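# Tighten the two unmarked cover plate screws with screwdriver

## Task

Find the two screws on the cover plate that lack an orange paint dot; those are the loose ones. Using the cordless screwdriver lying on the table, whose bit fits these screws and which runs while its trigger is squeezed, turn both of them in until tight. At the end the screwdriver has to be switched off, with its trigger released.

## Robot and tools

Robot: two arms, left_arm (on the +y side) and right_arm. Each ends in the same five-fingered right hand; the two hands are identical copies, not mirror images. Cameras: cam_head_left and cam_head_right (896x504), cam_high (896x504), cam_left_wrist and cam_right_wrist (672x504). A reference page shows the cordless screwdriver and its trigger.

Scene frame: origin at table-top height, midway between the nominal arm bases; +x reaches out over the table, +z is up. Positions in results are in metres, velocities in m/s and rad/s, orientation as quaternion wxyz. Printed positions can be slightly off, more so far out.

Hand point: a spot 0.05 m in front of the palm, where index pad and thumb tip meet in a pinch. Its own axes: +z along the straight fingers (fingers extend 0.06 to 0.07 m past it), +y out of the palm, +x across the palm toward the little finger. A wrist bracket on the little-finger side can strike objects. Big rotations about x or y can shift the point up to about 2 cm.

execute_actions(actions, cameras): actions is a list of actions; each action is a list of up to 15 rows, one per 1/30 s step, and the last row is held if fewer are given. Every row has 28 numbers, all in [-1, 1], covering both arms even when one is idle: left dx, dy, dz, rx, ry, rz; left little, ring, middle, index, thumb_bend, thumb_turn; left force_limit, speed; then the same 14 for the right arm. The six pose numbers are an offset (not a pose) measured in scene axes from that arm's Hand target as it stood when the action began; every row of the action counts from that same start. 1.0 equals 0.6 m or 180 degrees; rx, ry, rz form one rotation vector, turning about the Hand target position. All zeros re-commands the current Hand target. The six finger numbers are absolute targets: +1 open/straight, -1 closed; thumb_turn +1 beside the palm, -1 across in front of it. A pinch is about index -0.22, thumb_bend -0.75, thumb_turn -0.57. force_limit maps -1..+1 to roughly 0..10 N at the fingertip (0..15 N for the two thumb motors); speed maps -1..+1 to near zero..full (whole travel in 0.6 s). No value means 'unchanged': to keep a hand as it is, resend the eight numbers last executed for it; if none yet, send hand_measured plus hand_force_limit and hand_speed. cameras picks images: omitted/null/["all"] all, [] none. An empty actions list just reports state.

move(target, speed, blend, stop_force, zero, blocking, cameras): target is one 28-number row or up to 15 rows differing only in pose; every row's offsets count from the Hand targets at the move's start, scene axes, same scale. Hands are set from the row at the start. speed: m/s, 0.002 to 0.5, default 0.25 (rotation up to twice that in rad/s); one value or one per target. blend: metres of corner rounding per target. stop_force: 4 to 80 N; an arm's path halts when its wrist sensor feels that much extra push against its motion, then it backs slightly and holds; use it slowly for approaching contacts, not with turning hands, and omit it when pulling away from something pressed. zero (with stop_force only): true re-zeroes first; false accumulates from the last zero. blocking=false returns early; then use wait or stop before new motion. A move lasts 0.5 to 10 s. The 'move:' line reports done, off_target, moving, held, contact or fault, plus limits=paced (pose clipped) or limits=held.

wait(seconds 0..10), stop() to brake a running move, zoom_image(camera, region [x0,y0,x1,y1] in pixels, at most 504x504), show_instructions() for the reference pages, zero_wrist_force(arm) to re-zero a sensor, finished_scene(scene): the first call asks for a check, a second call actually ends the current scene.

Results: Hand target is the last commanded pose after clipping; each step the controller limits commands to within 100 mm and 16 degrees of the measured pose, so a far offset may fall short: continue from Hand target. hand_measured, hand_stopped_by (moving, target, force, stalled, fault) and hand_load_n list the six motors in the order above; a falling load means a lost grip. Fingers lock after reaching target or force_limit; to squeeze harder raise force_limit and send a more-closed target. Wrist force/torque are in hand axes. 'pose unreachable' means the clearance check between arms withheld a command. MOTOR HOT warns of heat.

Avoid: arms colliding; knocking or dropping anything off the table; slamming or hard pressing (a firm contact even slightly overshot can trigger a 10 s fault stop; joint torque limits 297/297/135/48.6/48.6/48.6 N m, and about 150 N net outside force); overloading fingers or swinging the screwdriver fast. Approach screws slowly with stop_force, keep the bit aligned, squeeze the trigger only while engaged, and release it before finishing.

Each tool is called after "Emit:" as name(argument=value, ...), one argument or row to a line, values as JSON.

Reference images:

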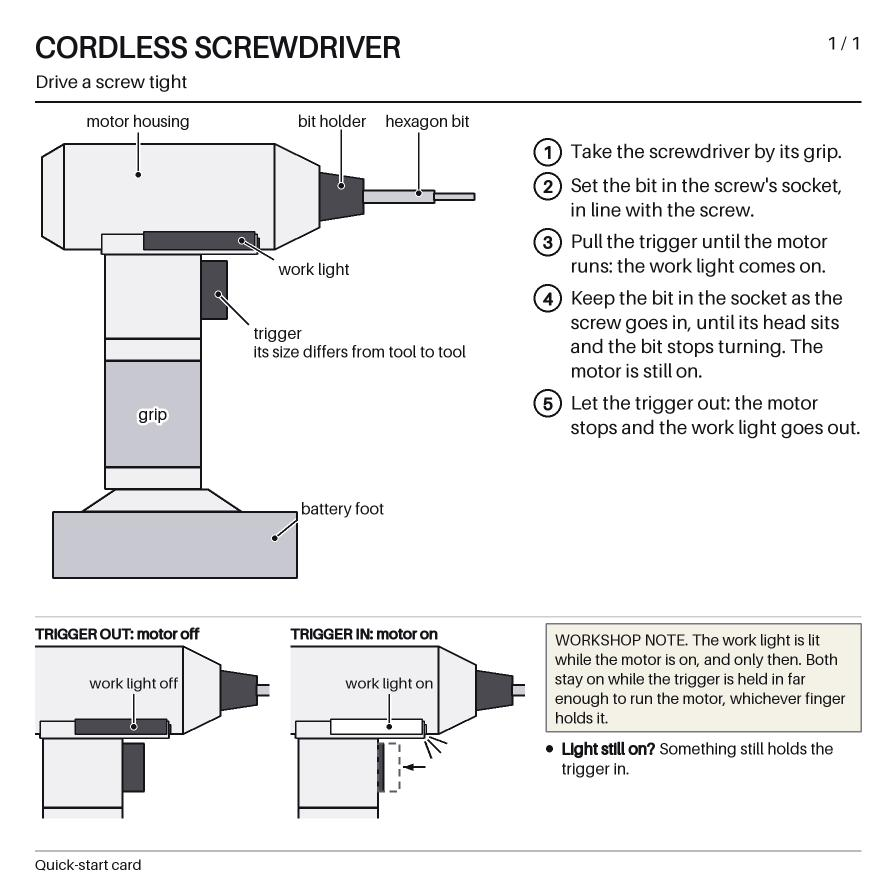

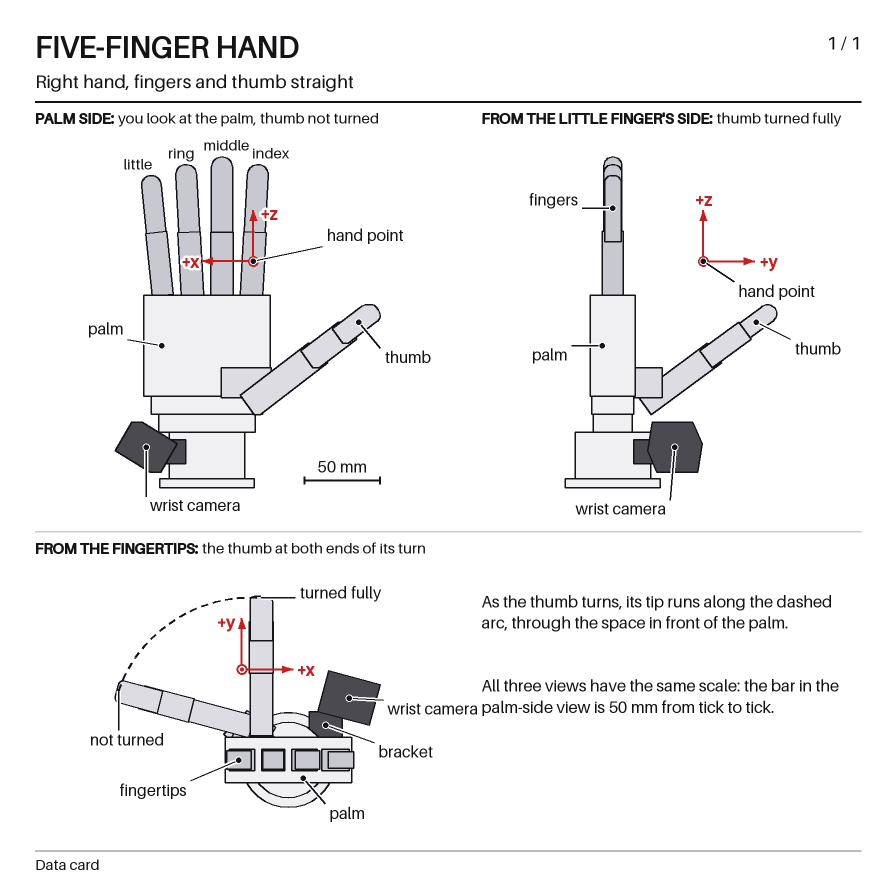

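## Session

Emit:
wait(
  seconds=0.1,
)

Emit:
zoom_image(
  camera="cam_high",
  region=[250, 130, 650, 430],
)

Emit:
zoom_image(
  camera="cam_head_right",
  region=[250, 80, 650, 380],
)

Scene clock: 0.10 s.
left_arm: end_effector_position=(+1.0519, +0.0478, +0.1534) hand_measured=(+1.000, +1.000, +1.000, +1.000, +1.000, +1.000) hand_load_n=(+0.0, +0.0, +0.0, +0.0, -0.5, +0.0) hand_stopped_by=(target, target, target, target, target, target) hand_force_limit=0.00 hand_speed=-0.80 end_effector_quat_wxyz=(+0.432, +0.096, +0.895, +0.050) end_effector_velocity=(+0.000, +0.001, +0.000) end_effector_angular_velocity=(-0.001, +0.000, +0.001) | right_arm: end_effector_position=(+1.1588, -0.8433, +0.1016) hand_measured=(+1.000, +1.000, +1.000, +1.000, +1.000, +1.000) hand_load_n=(+0.0, +0.0, +0.0, +0.0, +0.0, +0.0) hand_stopped_by=(target, target, target, target, target, target) hand_force_limit=0.00 hand_speed=-0.80 end_effector_quat_wxyz=(+0.002, +0.891, +0.345, +0.296) end_effector_velocity=(+0.000, +0.000, +0.000) end_effector_angular_velocity=(+0.000, +0.000, +0.000)
Joint positions: left_arm=[-0.749 -0.31 0.31 0.814 1.025 -1.851] | right_arm=[-0.373 -0.718 1.079 0.718 1.209 0.611]
Joint velocities: left_arm=[0.001 0 0 0 0 -0.001] | right_arm=[0 0 0 0 0 0]
Joint torques (N m): left_arm=[-0.77 -111.66 -39.82 2.05 -1.08 -0.35] | right_arm=[-0.33 -110.84 -36.58 2.38 -0.23 -0.18]
Wrist force (N): left_arm=[-0.2 0.2 0.0] | right_arm=[0.0 -0.1 0.3]
Wrist torque (N m): left_arm=[0.03 0.02 0.00] | right_arm=[-0.03 0.00 0.01]
Wrist force, peak (N): left_arm=[-0.2 0.2 0.0] | right_arm=[0.1 -0.2 0.3]
Hand target: left_arm +1.0519, +0.0478, +0.1534; +0.432, +0.096, +0.895, +0.050 | right_arm +1.1587, -0.8433, +0.1016; +0.002, +0.891, +0.345, +0.296
wait: 0.10 s; no rest

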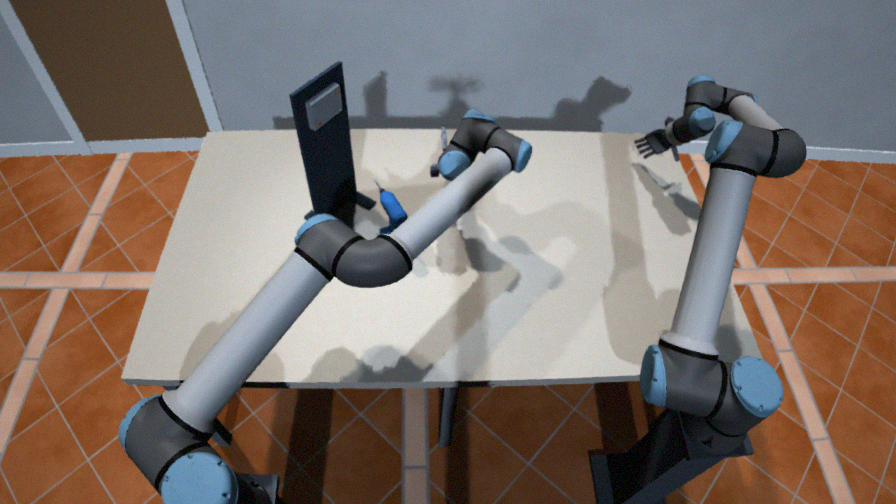

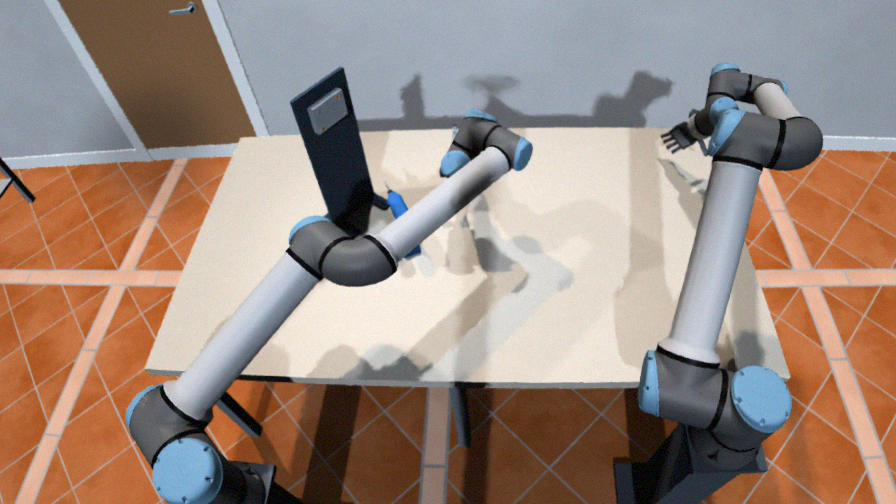

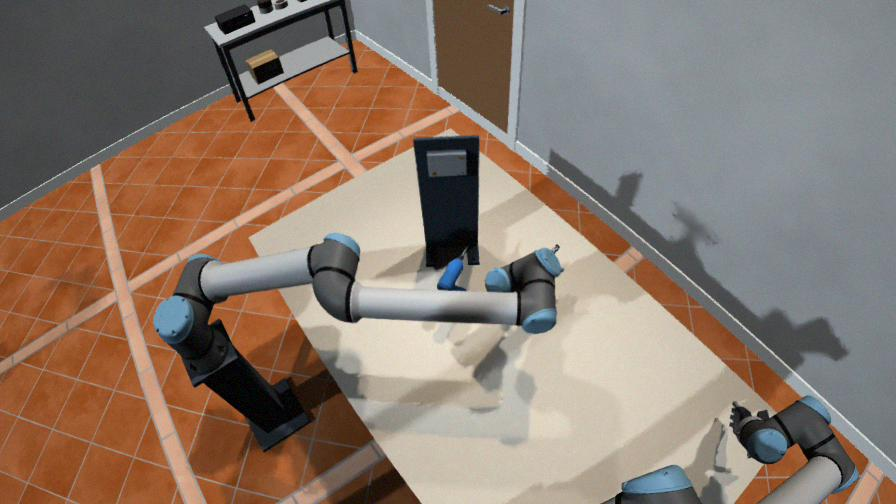

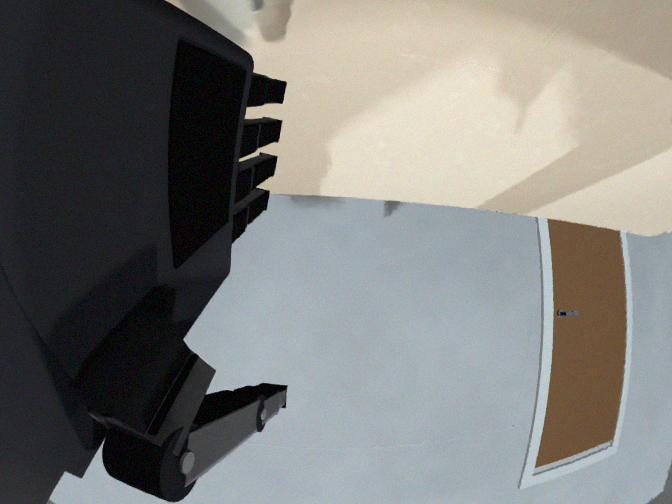

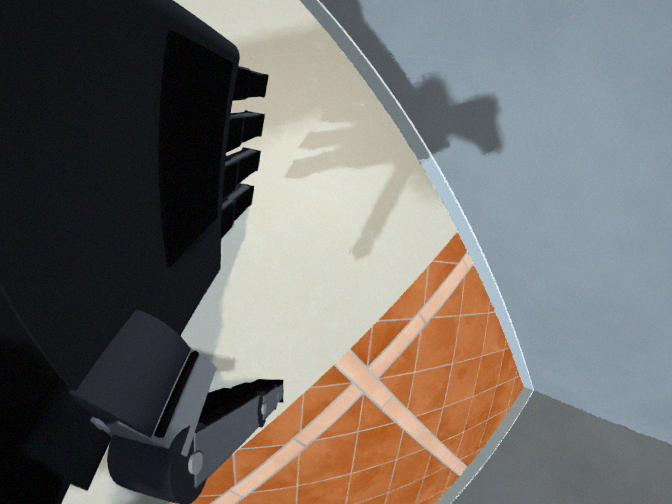

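Scaled by 1.260.

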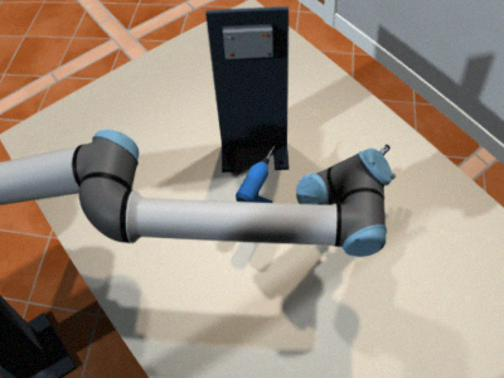

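Scaled by 1.260.

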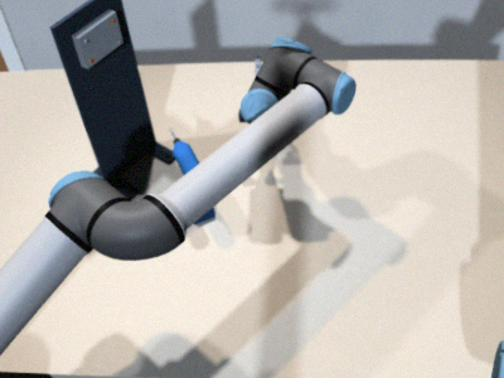

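Emit:
move(
  target=[
    [-0.2,0.0,0.5,0,0,0,1,1,1,1,1,1,0,-0.8,0,0,0,0,0,0,1,1,1,1,1,1,0,-0.8],
    [-0.8,0.2,0.6,0,0,0,1,1,1,1,1,1,0,-0.8,0,0,0,0,0,0,1,1,1,1,1,1,0,-0.8],
  ],
  speed=0.3,
  blend=0.05,
  cameras=["cam_head_left","cam_head_right","cam_high"],
)

Emit:
zoom_image(
  camera="cam_high",
  region=[380, 120, 540, 320],
)

Emit:
zoom_image(
  camera="cam_head_right",
  region=[280, 60, 480, 310],
)

Scene clock: 3.27 s.
left_arm: end_effector_position=(+0.5729, +0.1676, +0.5149) hand_measured=(+1.000, +1.000, +1.000, +1.000, +1.000, +1.000) hand_load_n=(+0.0, +0.0, +0.0, +0.0, +0.0, +0.0) hand_stopped_by=(target, target, target, target, target, target) hand_force_limit=0.00 hand_speed=-0.80 end_effector_quat_wxyz=(+0.432, +0.096, +0.895, +0.050) end_effector_velocity=(+0.000, +0.000, +0.000) end_effector_angular_velocity=(+0.000, +0.000, +0.001) | right_arm: end_effector_position=(+1.1588, -0.8433, +0.1016) hand_measured=(+1.000, +1.000, +1.000, +1.000, +1.000, +1.000) hand_load_n=(+0.0, +0.0, +0.0, +0.0, +0.0, +0.0) hand_stopped_by=(target, target, target, target, target, target) hand_force_limit=0.00 hand_speed=-0.80 end_effector_quat_wxyz=(+0.002, +0.891, +0.345, +0.296) end_effector_velocity=(+0.000, +0.000, +0.001) end_effector_angular_velocity=(-0.001, -0.001, +0.000)
Joint positions: left_arm=[-1.108 -1.339 1.46 0.916 0.807 -2.212] | right_arm=[-0.373 -0.718 1.079 0.718 1.209 0.611]
Joint velocities: left_arm=[0 0 0 0 0 0] | right_arm=[0 -0.001 0 0 0 0]
Joint torques (N m): left_arm=[-9.88 -67.27 -32.04 -0.32 0.6 1.71] | right_arm=[-3.17 -112.47 -34.99 2.9 0.32 -0.23]
Wrist force (N): left_arm=[-0.3 0.2 0.0] | right_arm=[0.3 -0.1 0.2]
Wrist torque (N m): left_arm=[0.03 0.04 0.00] | right_arm=[-0.03 -0.05 0.01]
Wrist force, peak (N): left_arm=[1.6 0.1 2.8] | right_arm=[-0.2 -0.7 0.5]
Hand target: left_arm +0.5728, +0.1676, +0.5149; +0.432, +0.096, +0.895, +0.050 | right_arm +1.1587, -0.8433, +0.1016; +0.002, +0.891, +0.345, +0.296
Off the commanded pose: left_arm 0.002 m, 0 deg | right_arm 0.000 m, 0 deg.
move: done
Images, in order (width x height): cam_head_left 896x504, cam_head_right 896x504, cam_high 896x504.

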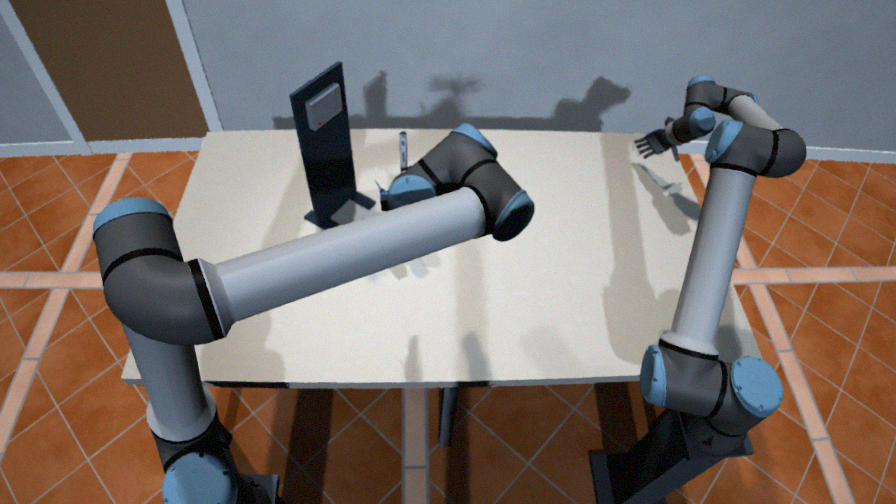

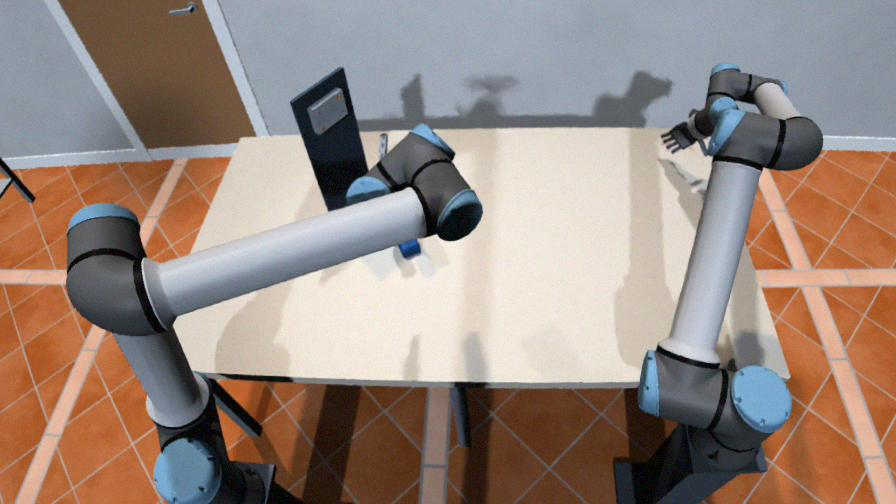

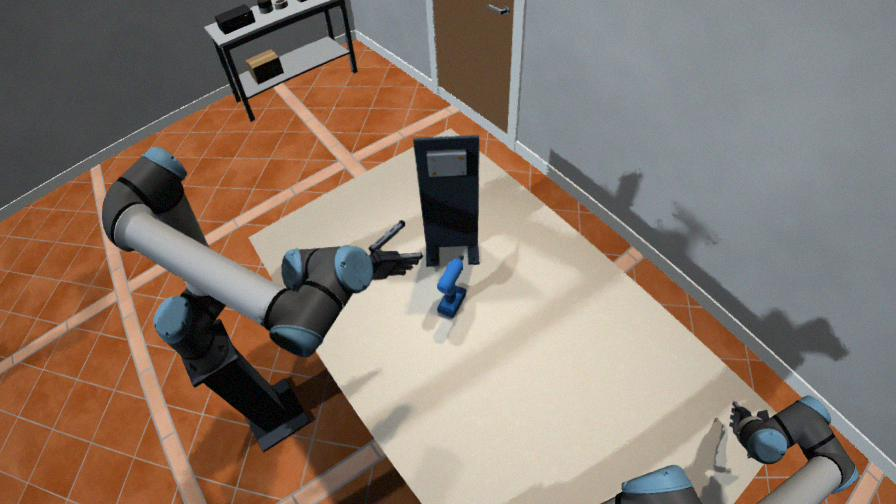

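Scaled by 2.520.

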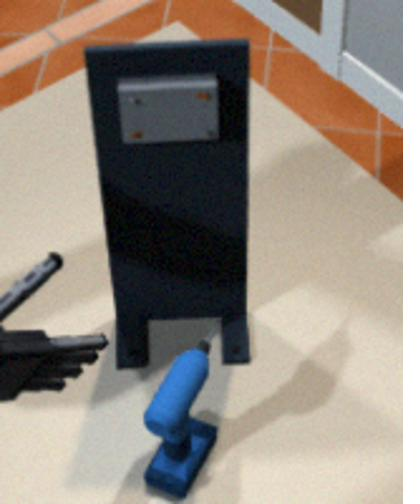

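Scaled by 2.016.

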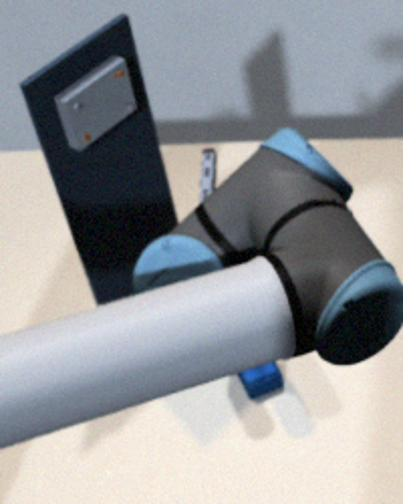

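Emit:
move(
  target=[-0.04,0.553,-0.108,0.0237,0.139,-0.263,1,1,1,1,1,1,0,-0.8,0,0,0,0,0,0,1,1,1,1,1,1,0,-0.8],
  speed=0.25,
  cameras=["cam_head_left","cam_head_right","cam_high","cam_left_wrist"],
)

Emit:
zoom_image(
  camera="cam_high",
  region=[400, 240, 500, 340],
)

Emit:
zoom_image(
  camera="cam_head_right",
  region=[280, 60, 480, 310],
)

Scene clock: 6.50 s.
left_arm: end_effector_position=(+0.5497, +0.5002, +0.4501) hand_measured=(+1.000, +1.000, +1.000, +1.000, +1.000, +1.000) hand_load_n=(+0.0, +0.0, +0.0, +0.0, +0.0, +0.0) hand_stopped_by=(target, target, target, target, target, target) hand_force_limit=0.00 hand_speed=-0.80 end_effector_quat_wxyz=(+0.213, +0.468, +0.850, -0.115) end_effector_velocity=(+0.000, +0.000, +0.000) end_effector_angular_velocity=(+0.001, -0.001, -0.003) | right_arm: end_effector_position=(+1.1588, -0.8433, +0.1016) hand_measured=(+1.000, +1.000, +1.000, +1.000, +1.000, +1.000) hand_load_n=(+0.0, +0.0, +0.0, +0.0, +0.0, +0.5) hand_stopped_by=(target, target, target, target, target, target) hand_force_limit=0.00 hand_speed=-0.80 end_effector_quat_wxyz=(+0.002, +0.891, +0.345, +0.296) end_effector_velocity=(+0.000, +0.000, -0.002) end_effector_angular_velocity=(+0.001, +0.003, +0.000)
Joint positions: left_arm=[-0.309 -1.511 1.645 1.057 1.887 -0.9] | right_arm=[-0.373 -0.718 1.079 0.718 1.209 0.611]
Joint velocities: left_arm=[0.001 0 0 0 0 0.004] | right_arm=[0 0.002 0 0.001 0 0]
Joint torques (N m): left_arm=[4.35 -53 -27.57 3.93 1.76 3.39] | right_arm=[-4.41 -115.03 -33.52 3.41 0.67 -0.18]
Wrist force (N): left_arm=[0.1 -0.6 -0.3] | right_arm=[-0.1 0.1 0.1]
Wrist torque (N m): left_arm=[-0.05 -0.01 0.01] | right_arm=[0.01 0.01 0.01]
Wrist force, peak (N): left_arm=[1.9 0.9 -1.4] | right_arm=[-0.1 -0.6 0.6]
Hand target: left_arm +0.5496, +0.5002, +0.4501; +0.213, +0.468, +0.850, -0.115 | right_arm +1.1587, -0.8433, +0.1016; +0.002, +0.891, +0.345, +0.296
Off the commanded pose: left_arm 0.001 m, 0 deg | right_arm 0.000 m, 0 deg.
move: done
Images, in order (width x height): cam_head_left 896x504, cam_head_right 896x504, cam_high 896x504, cam_left_wrist 672x504.

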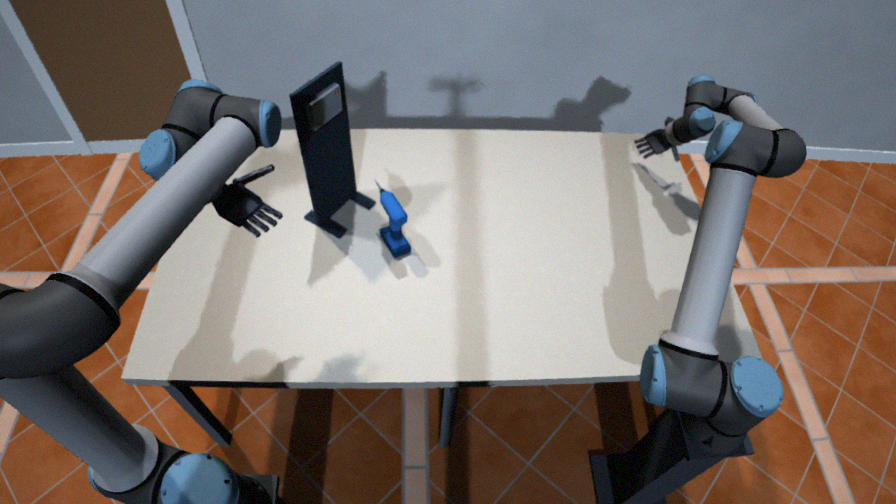

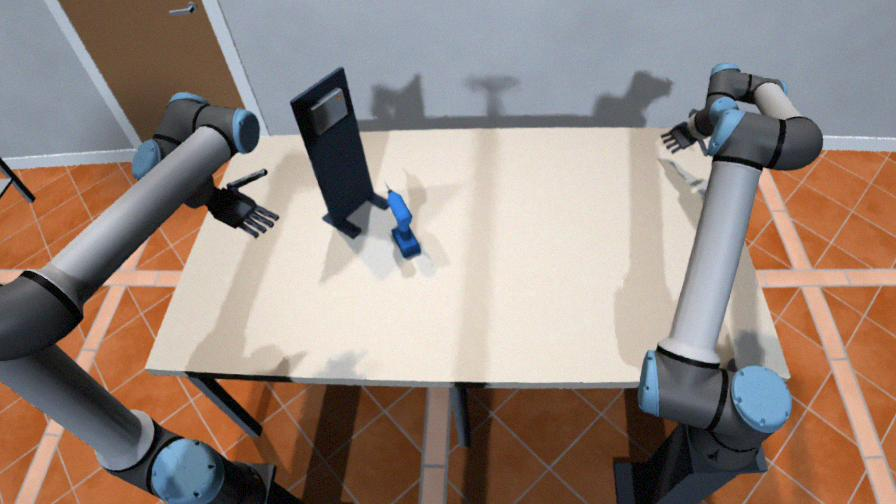

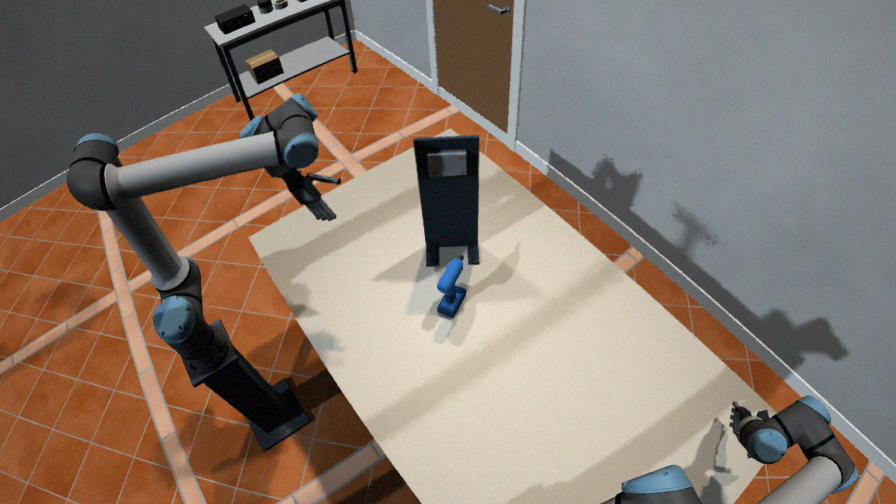

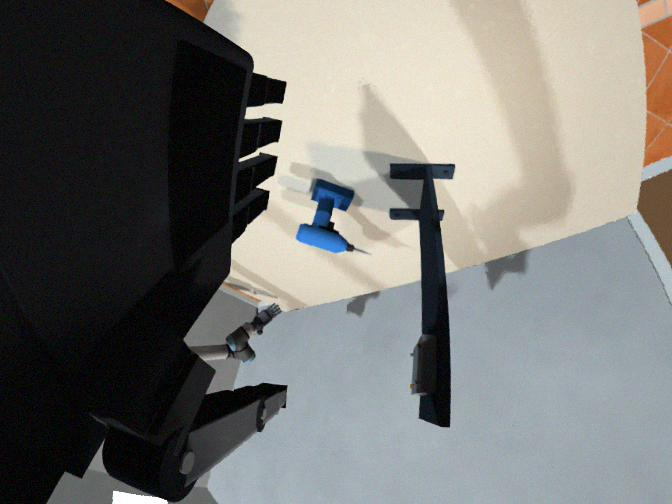

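Scaled by 5.040.

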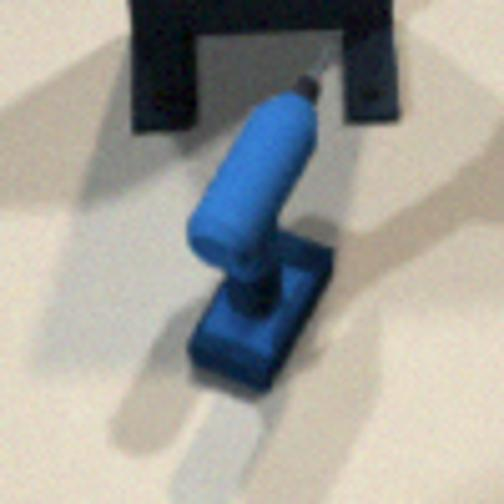

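Scaled by 2.016.

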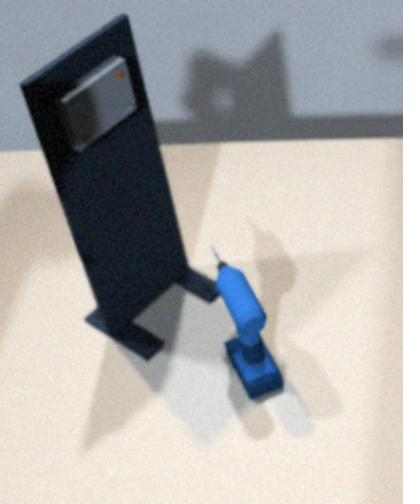

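Emit:
zoom_image(
  camera="cam_head_left",
  region=[350, 170, 430, 270],
)

Emit:
zoom_image(
  camera="cam_left_wrist",
  region=[260, 120, 480, 280],
)

Scaled by 5.040.

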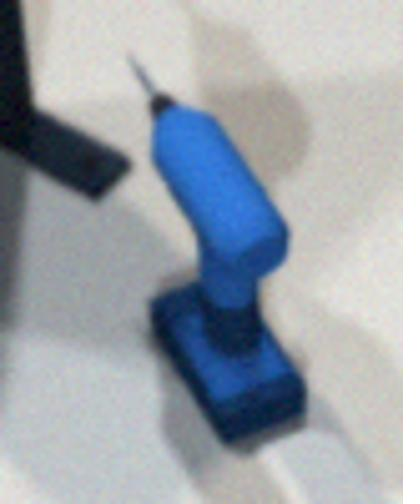

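Scaled by 2.291 from the camera's 672x504 image, which has a finer 960x720 frame.

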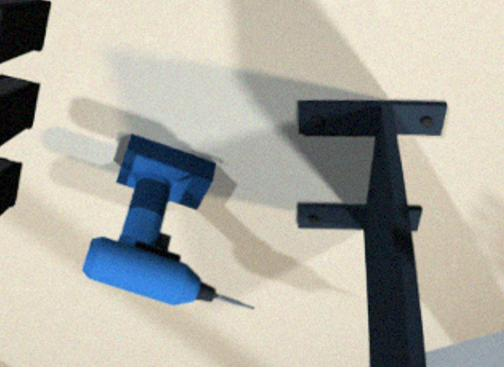

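Emit:
move(
  target=[0,0,0,0,0,0,1,1,1,1,1,1,0,-0.8,-0.54,0.75,0.33,-0.347,-0.2055,0.2165,1,1,1,1,1,-1,0.5,-0.4],
  speed=0.35,
  cameras=["cam_high"],
)

Scene clock: 13.80 s.
left_arm: end_effector_position=(+0.5496, +0.5002, +0.4501) hand_measured=(+1.000, +1.000, +1.000, +1.000, +1.000, +1.000) hand_load_n=(+0.0, +0.0, +0.0, +0.0, +0.0, +0.0) hand_stopped_by=(target, target, target, target, target, target) hand_force_limit=0.00 hand_speed=-0.80 end_effector_quat_wxyz=(+0.213, +0.468, +0.850, -0.115) end_effector_velocity=(+0.000, +0.000, +0.000) end_effector_angular_velocity=(+0.000, +0.000, +0.000) | right_arm: end_effector_position=(+0.8345, -0.3938, +0.2990) hand_measured=(+1.000, +1.000, +1.000, +1.000, +1.000, -1.000) hand_load_n=(+0.0, +0.0, +0.0, +0.0, +0.0, +0.0) hand_stopped_by=(target, target, target, target, target, target) hand_force_limit=0.50 hand_speed=-0.40 end_effector_quat_wxyz=(+0.456, +0.474, +0.685, +0.314) end_effector_velocity=(+0.000, +0.000, -0.001) end_effector_angular_velocity=(-0.002, +0.002, +0.000)
Joint positions: left_arm=[-0.309 -1.511 1.645 1.057 1.887 -0.9] | right_arm=[0.262 -1.358 1.973 -0.199 1.869 -0.233]
Joint velocities: left_arm=[0 0 0 0 0 0] | right_arm=[0 0.001 0 0.002 0 -0.001]
Joint torques (N m): left_arm=[9.27 -56.49 -41.99 3.38 1.83 3.99] | right_arm=[13.11 -58.94 -37.27 -0.85 1.15 -1.85]
Wrist force (N): left_arm=[0.2 -0.5 -0.5] | right_arm=[-0.7 -1.0 -0.2]
Wrist torque (N m): left_arm=[-0.02 -0.03 0.02] | right_arm=[-0.22 0.09 -0.30]
Wrist force, peak (N): left_arm=[0.1 -0.6 -0.9] | right_arm=[-0.7 2.4 1.6]
Hand target: left_arm +0.5496, +0.5002, +0.4501; +0.213, +0.468, +0.850, -0.115 | right_arm +0.8345, -0.3938, +0.2990; +0.456, +0.474, +0.685, +0.314
Off the commanded pose: left_arm 0.000 m, 0 deg | right_arm 0.001 m, 0 deg.
move: done
Images, in order (width x height): cam_high 896x504.

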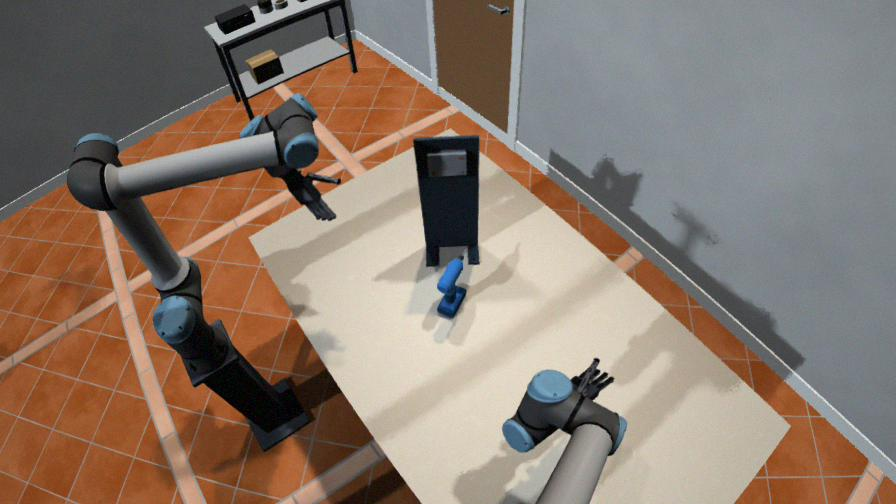

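Emit:
move(
  target=[
    [0,0,0,0,0,0,1,1,1,1,1,1,0,-0.8,-0.554,0.786,0,-0.347,-0.2055,0.2165,1,1,1,1,1,-1,0.5,-0.4],
    [0,0,0,0,0,0,1,1,1,1,1,1,0,-0.8,-0.554,0.786,-0.26,-0.347,-0.2055,0.2165,1,1,1,1,1,-1,0.5,-0.4],
  ],
  speed=0.4,
  blend=0.03,
  cameras=["cam_high","cam_right_wrist"],
)

Emit:
zoom_image(
  camera="cam_high",
  region=[350, 240, 500, 440],
)

Scene clock: 16.77 s.
left_arm: end_effector_position=(+0.5496, +0.5002, +0.4501) hand_measured=(+1.000, +1.000, +1.000, +1.000, +1.000, +1.000) hand_load_n=(+0.0, +0.0, +0.0, +0.0, -0.5, +0.0) hand_stopped_by=(target, target, target, target, target, target) hand_force_limit=0.00 hand_speed=-0.80 end_effector_quat_wxyz=(+0.213, +0.468, +0.850, -0.115) end_effector_velocity=(+0.000, +0.000, +0.000) end_effector_angular_velocity=(+0.000, +0.000, +0.000) | right_arm: end_effector_position=(+0.5026, +0.0775, +0.1432) hand_measured=(+1.000, +1.000, +1.000, +1.000, +1.000, -1.000) hand_load_n=(+0.0, +0.0, +0.0, +0.0, +0.0, -0.5) hand_stopped_by=(target, target, target, target, target, target) hand_force_limit=0.50 hand_speed=-0.40 end_effector_quat_wxyz=(+0.685, -0.178, +0.684, +0.176) end_effector_velocity=(+0.000, +0.000, -0.002) end_effector_angular_velocity=(+0.000, +0.000, +0.000)
Joint positions: left_arm=[-0.309 -1.511 1.645 1.057 1.887 -0.9] | right_arm=[0.927 -1.038 2.023 -0.985 2.052 -1.573]
Joint velocities: left_arm=[0 0 0 0 0 0] | right_arm=[0 0.003 0 -0.003 0 0]
Joint torques (N m): left_arm=[10.04 -55.19 -47.43 1.98 2.33 4.22] | right_arm=[-14.73 -60.37 -20.87 -4.76 -0.6 -0.54]
Wrist force (N): left_arm=[0.4 -0.2 -0.5] | right_arm=[0.6 -0.2 -0.3]
Wrist torque (N m): left_arm=[0.02 -0.05 0.04] | right_arm=[-0.20 0.05 -0.16]
Wrist force, peak (N): left_arm=[0.4 -0.6 -0.7] | right_arm=[3.5 -0.5 -0.1]
Hand target: left_arm +0.5496, +0.5002, +0.4501; +0.213, +0.468, +0.850, -0.115 | right_arm +0.5025, +0.0774, +0.1431; +0.685, -0.178, +0.684, +0.176
Off the commanded pose: left_arm 0.000 m, 0 deg | right_arm 0.001 m, 0 deg.
move: done
Images, in order (width x height): cam_high 896x504, cam_right_wrist 672x504.

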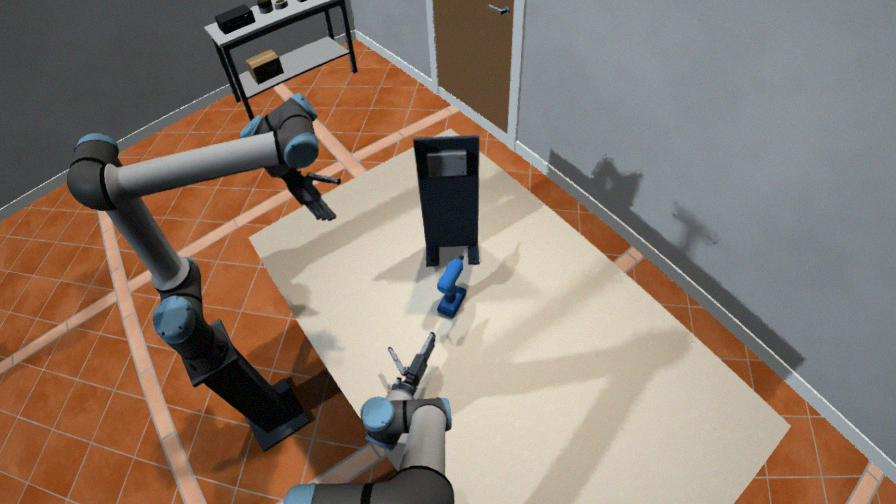

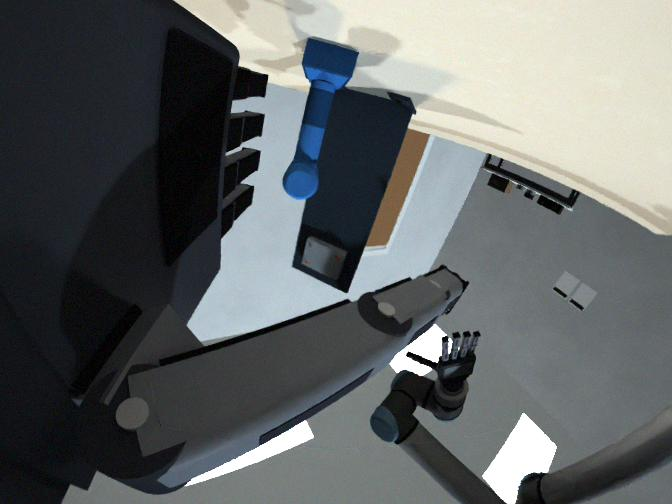

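Scaled by 2.520.

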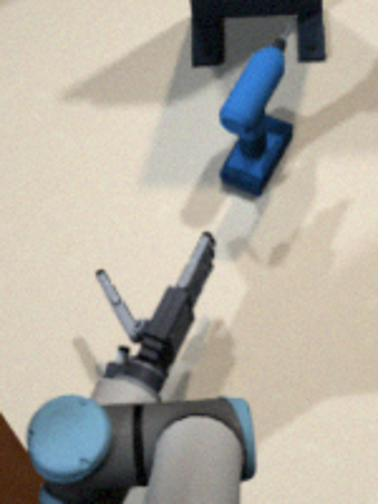

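Emit:
move(
  target=[
    [0,0,0,0,0,0,1,1,1,1,1,1,0,-0.8,0.0097,-0.0175,-0.0318,0,0,0,1,1,1,1,1,-1,0.5,-0.4],
    [0,0,0,0,0,0,1,1,1,1,1,1,0,-0.8,0.1997,0.088,-0.0318,0,0,0,1,1,1,1,1,-1,0.5,-0.4],
  ],
  speed=[0.05,0.07],
  stop_force=6,
  cameras=["cam_high","cam_right_wrist"],
)

Emit:
zoom_image(
  camera="cam_high",
  region=[400, 240, 500, 340],
)

Scene clock: 20.57 s.
left_arm: end_effector_position=(+0.5496, +0.5002, +0.4501) hand_measured=(+1.000, +1.000, +1.000, +1.000, +1.000, +1.000) hand_load_n=(+0.0, +0.0, +0.0, +0.0, +0.0, +0.0) hand_stopped_by=(target, target, target, target, target, target) hand_force_limit=0.00 hand_speed=-0.80 end_effector_quat_wxyz=(+0.213, +0.468, +0.850, -0.115) end_effector_velocity=(+0.000, +0.000, +0.000) end_effector_angular_velocity=(-0.001, -0.001, -0.001) | right_arm: end_effector_position=(+0.6223, +0.1304, +0.1241) hand_measured=(+1.000, +1.000, +1.000, +1.000, +1.000, -1.000) hand_load_n=(+0.0, +0.0, +0.0, +0.0, +0.0, +0.0) hand_stopped_by=(target, target, target, target, target, target) hand_force_limit=0.50 hand_speed=-0.40 end_effector_quat_wxyz=(+0.685, -0.178, +0.684, +0.176) end_effector_velocity=(+0.000, +0.000, +0.000) end_effector_angular_velocity=(-0.001, +0.000, +0.001)
Joint positions: left_arm=[-0.309 -1.511 1.645 1.057 1.887 -0.9] | right_arm=[0.83 -0.913 1.826 -0.913 1.955 -1.573]
Joint velocities: left_arm=[0 0 0 -0.001 0.001 0] | right_arm=[0 0 0 0.001 0 0]
Joint torques (N m): left_arm=[9.98 -52.86 -45.66 0.26 1.59 3.97] | right_arm=[14.8 -96.34 -30.45 -4.13 2.25 1.45]
Wrist force (N): left_arm=[0.4 -0.2 -0.4] | right_arm=[0.0 -0.1 0.1]
Wrist torque (N m): left_arm=[0.03 -0.06 0.04] | right_arm=[-0.19 0.13 -0.18]
Wrist force, peak (N): left_arm=[0.7 -0.8 -0.7] | right_arm=[0.8 -0.2 -1.4]
Hand target: left_arm +0.5496, +0.5002, +0.4501; +0.213, +0.468, +0.850, -0.115 | right_arm +0.6223, +0.1304, +0.1241; +0.685, -0.178, +0.684, +0.176
Off the commanded pose: left_arm 0.000 m, 0 deg | right_arm 0.000 m, 0 deg.
move: done
Images, in order (width x height): cam_high 896x504, cam_right_wrist 672x504.

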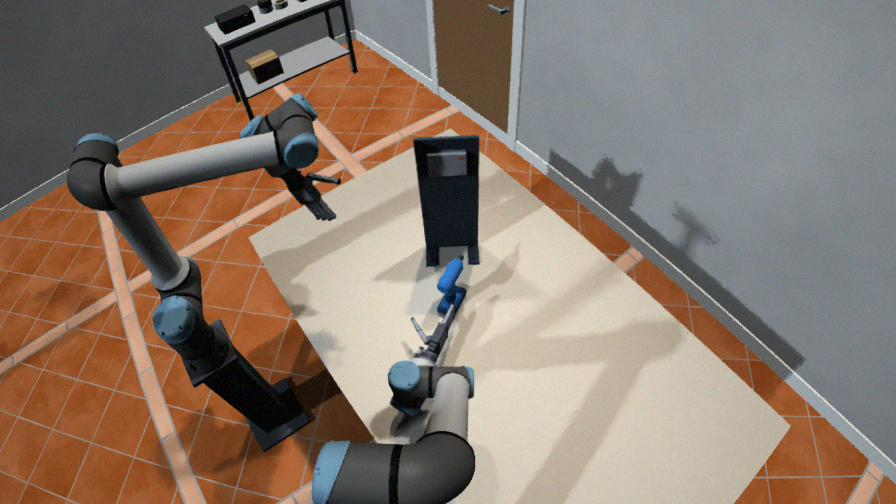

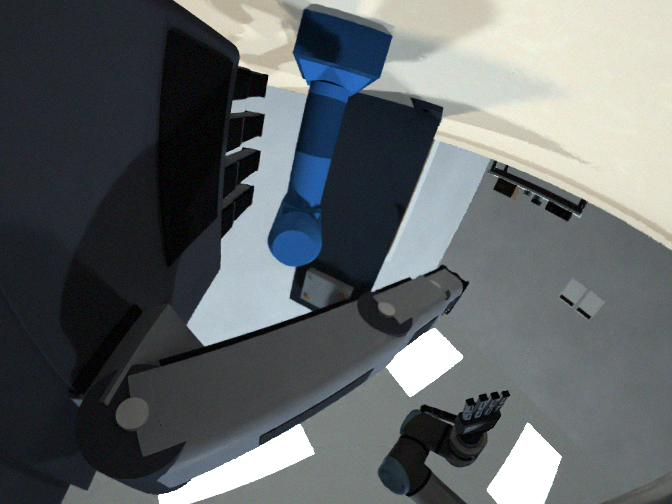

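Scaled by 5.040.

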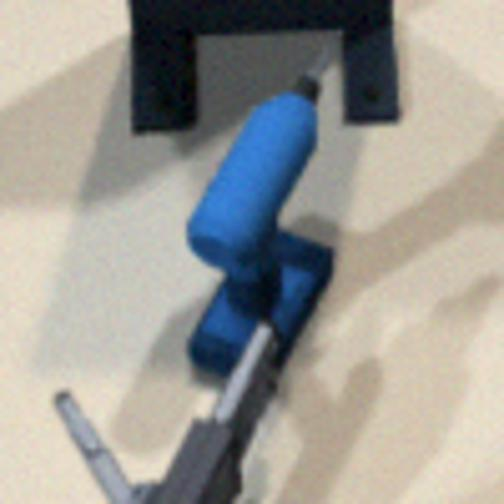

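Emit:
move(
  target=[0,0,0,0,0,0,1,1,1,1,1,1,0,-0.8,0.1458,0.0808,0,0,0,0,1,1,1,1,1,-1,0.5,-0.4],
  speed=0.06,
  stop_force=5,
  cameras=["cam_high","cam_right_wrist"],
)

Emit:
zoom_image(
  camera="cam_high",
  region=[400, 240, 500, 340],
)

Scene clock: 23.63 s.
left_arm: end_effector_position=(+0.5496, +0.5002, +0.4501) hand_measured=(+1.000, +1.000, +1.000, +1.000, +1.000, +1.000) hand_load_n=(+0.0, +0.0, +0.0, +0.0, +0.0, +0.0) hand_stopped_by=(target, target, target, target, target, target) hand_force_limit=0.00 hand_speed=-0.80 end_effector_quat_wxyz=(+0.213, +0.468, +0.850, -0.115) end_effector_velocity=(+0.000, +0.000, +0.000) end_effector_angular_velocity=(-0.001, +0.001, +0.000) | right_arm: end_effector_position=(+0.7097, +0.1790, +0.1242) hand_measured=(+1.000, +1.000, +1.000, +1.000, +1.000, -1.000) hand_load_n=(+0.0, +0.0, +0.0, +0.0, +0.0, +0.0) hand_stopped_by=(target, target, target, target, target, target) hand_force_limit=0.50 hand_speed=-0.40 end_effector_quat_wxyz=(+0.685, -0.178, +0.684, +0.176) end_effector_velocity=(+0.000, +0.000, -0.002) end_effector_angular_velocity=(-0.001, +0.001, +0.000)
Joint positions: left_arm=[-0.309 -1.511 1.645 1.057 1.887 -0.9] | right_arm=[0.784 -0.821 1.635 -0.814 1.909 -1.573]
Joint velocities: left_arm=[0 0 0 0 0.001 -0.001] | right_arm=[0 0.002 0 -0.001 0 0]
Joint torques (N m): left_arm=[7.04 -51.38 -44.94 -0.12 2.37 3.86] | right_arm=[13.34 -105.97 -31.27 -4.09 2.3 1.5]
Wrist force (N): left_arm=[0.5 -0.3 -0.4] | right_arm=[-0.3 -0.2 0.0]
Wrist torque (N m): left_arm=[0.01 -0.07 0.05] | right_arm=[-0.23 0.18 -0.20]
Wrist force, peak (N): left_arm=[0.1 -1.0 -0.4] | right_arm=[0.2 -0.1 -1.1]
Hand target: left_arm +0.5496, +0.5002, +0.4501; +0.213, +0.468, +0.850, -0.115 | right_arm +0.7097, +0.1790, +0.1242; +0.685, -0.178, +0.684, +0.176
Off the commanded pose: left_arm 0.000 m, 0 deg | right_arm 0.000 m, 0 deg.
move: done
Images, in order (width x height): cam_high 896x504, cam_right_wrist 672x504.

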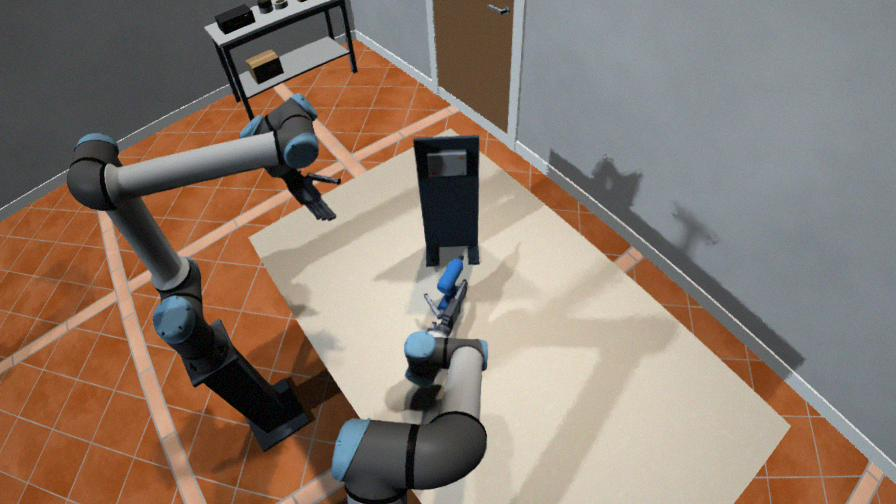

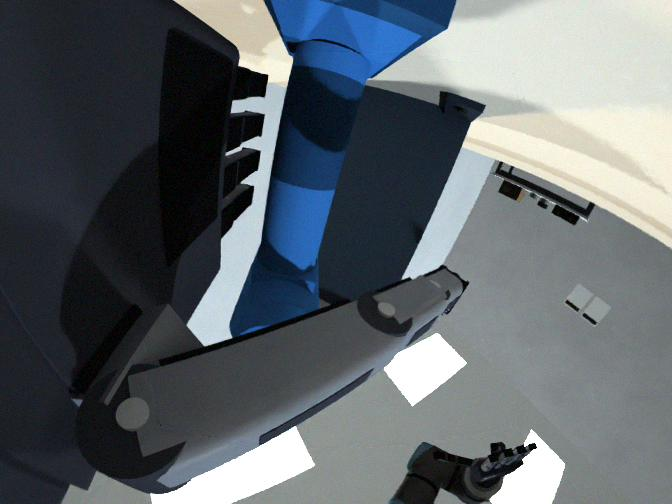

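Scaled by 5.040.

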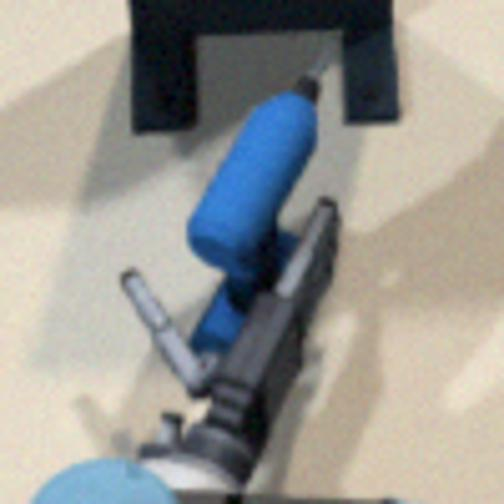

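Emit:
move(
  target=[0,0,0,0,0,0,1,1,1,1,1,1,0,-0.8,-0.0259,0.0467,0,0,0,0,1,1,1,1,1,-1,0.5,-0.4],
  speed=0.03,
  stop_force=4,
  cameras=[],
)

Emit:
move(
  target=[0,0,0,0,0,0,1,1,1,1,1,1,0,-0.8,0.0875,0.0485,0,0,0,0,1,1,1,1,1,-1,0.5,-0.4],
  speed=0.03,
  stop_force=4,
  cameras=["cam_right_wrist","cam_left_wrist"],
)

Scene clock: 26.13 s.
left_arm: end_effector_position=(+0.5496, +0.5002, +0.4501) hand_measured=(+1.000, +1.000, +1.000, +1.000, +1.000, +1.000) hand_load_n=(+0.0, +0.0, +0.0, +0.0, +0.0, +0.0) hand_stopped_by=(target, target, target, target, target, target) hand_force_limit=0.00 hand_speed=-0.80 end_effector_quat_wxyz=(+0.213, +0.468, +0.850, -0.115) end_effector_velocity=(+0.000, -0.001, +0.000) end_effector_angular_velocity=(+0.001, -0.001, -0.003) | right_arm: end_effector_position=(+0.6942, +0.2070, +0.1242) hand_measured=(+1.000, +1.000, +1.000, +1.000, +1.000, -1.000) hand_load_n=(+0.0, +0.0, +0.0, +0.0, +0.0, +0.0) hand_stopped_by=(target, target, target, target, target, target) hand_force_limit=0.50 hand_speed=-0.40 end_effector_quat_wxyz=(+0.685, -0.178, +0.684, +0.176) end_effector_velocity=(+0.000, +0.000, +0.000) end_effector_angular_velocity=(-0.001, +0.001, +0.000)
Joint positions: left_arm=[-0.309 -1.511 1.645 1.057 1.887 -0.9] | right_arm=[0.821 -0.801 1.594 -0.793 1.946 -1.573]
Joint velocities: left_arm=[-0.001 0 0 0 -0.001 0.002] | right_arm=[0 0 0 0.001 0 0]
Joint torques (N m): left_arm=[9.42 -51.23 -45.84 0.13 2.65 4.04] | right_arm=[-14.35 -108.55 -27.05 -4.19 -1.48 -1.2]
Wrist force (N): left_arm=[0.2 0.0 -0.6] | right_arm=[-0.2 -0.3 0.1]
Wrist torque (N m): left_arm=[0.06 -0.03 0.04] | right_arm=[-0.24 0.16 -0.21]
Wrist force, peak (N): left_arm=[0.7 -0.3 -1.1] | right_arm=[-0.4 -3.3 -0.1]
Hand target: left_arm +0.5496, +0.5002, +0.4501; +0.213, +0.468, +0.850, -0.115 | right_arm +0.6942, +0.2070, +0.1242; +0.685, -0.178, +0.684, +0.176
Off the commanded pose: left_arm 0.000 m, 0 deg | right_arm 0.000 m, 0 deg.
move: done
No camera images: "cameras" was empty.

Scene clock: 29.43 s.
left_arm: end_effector_position=(+0.5496, +0.5002, +0.4501) hand_measured=(+1.000, +1.000, +1.000, +1.000, +1.000, +1.000) hand_load_n=(+0.0, +0.0, +0.0, +0.0, +0.0, +0.0) hand_stopped_by=(target, target, target, target, target, target) hand_force_limit=0.00 hand_speed=-0.80 end_effector_quat_wxyz=(+0.213, +0.468, +0.850, -0.115) end_effector_velocity=(+0.000, -0.001, +0.000) end_effector_angular_velocity=(+0.000, +0.000, -0.003) | right_arm: end_effector_position=(+0.7467, +0.2362, +0.1243) hand_measured=(+1.000, +1.000, +1.000, +1.000, +1.000, -1.000) hand_load_n=(+0.0, +0.0, +0.0, +0.0, +0.0, +0.0) hand_stopped_by=(target, target, target, target, target, target) hand_force_limit=0.50 hand_speed=-0.40 end_effector_quat_wxyz=(+0.685, -0.178, +0.684, +0.176) end_effector_velocity=(+0.000, +0.000, +0.000) end_effector_angular_velocity=(+0.000, +0.000, +0.000)
Joint positions: left_arm=[-0.309 -1.511 1.645 1.057 1.887 -0.9] | right_arm=[0.796 -0.74 1.468 -0.728 1.921 -1.573]
Joint velocities: left_arm=[-0.002 0 0 0 0.001 0.001] | right_arm=[0 0 0 0 0 0]
Joint torques (N m): left_arm=[8.31 -47.49 -44.65 0.11 2.64 3.32] | right_arm=[15.31 -114.89 -29.04 -4.02 1.45 1.1]
Wrist force (N): left_arm=[0.1 -0.5 -0.2] | right_arm=[-0.1 -0.2 0.2]
Wrist torque (N m): left_arm=[-0.04 -0.02 0.02] | right_arm=[-0.22 0.13 -0.20]
Wrist force, peak (N): left_arm=[0.0 -0.8 -1.0] | right_arm=[-0.4 -1.2 -2.7]
Hand target: left_arm +0.5496, +0.5002, +0.4501; +0.213, +0.468, +0.850, -0.115 | right_arm +0.7467, +0.2362, +0.1243; +0.685, -0.178, +0.684, +0.176
Off the commanded pose: left_arm 0.000 m, 0 deg | right_arm 0.000 m, 0 deg.
move: done
Images, in order (width x height): cam_left_wrist 672x504, cam_right_wrist 672x504.

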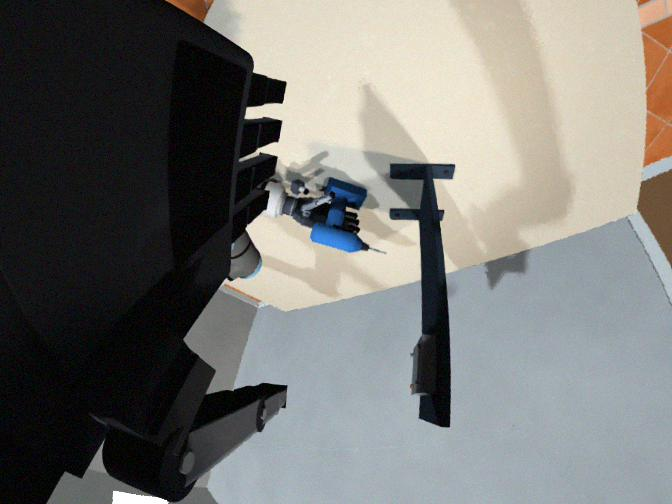

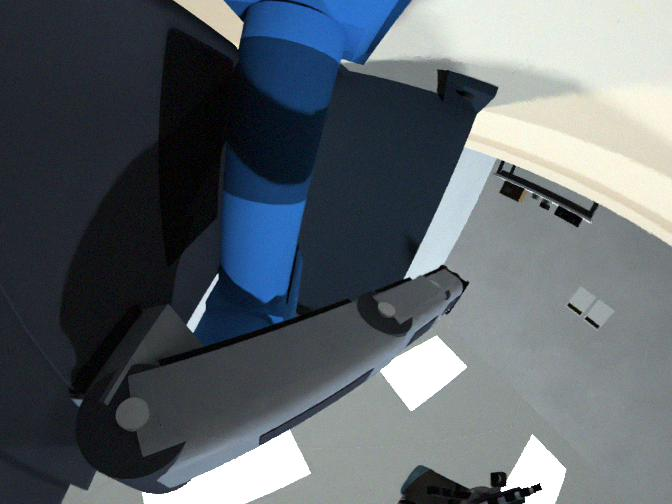

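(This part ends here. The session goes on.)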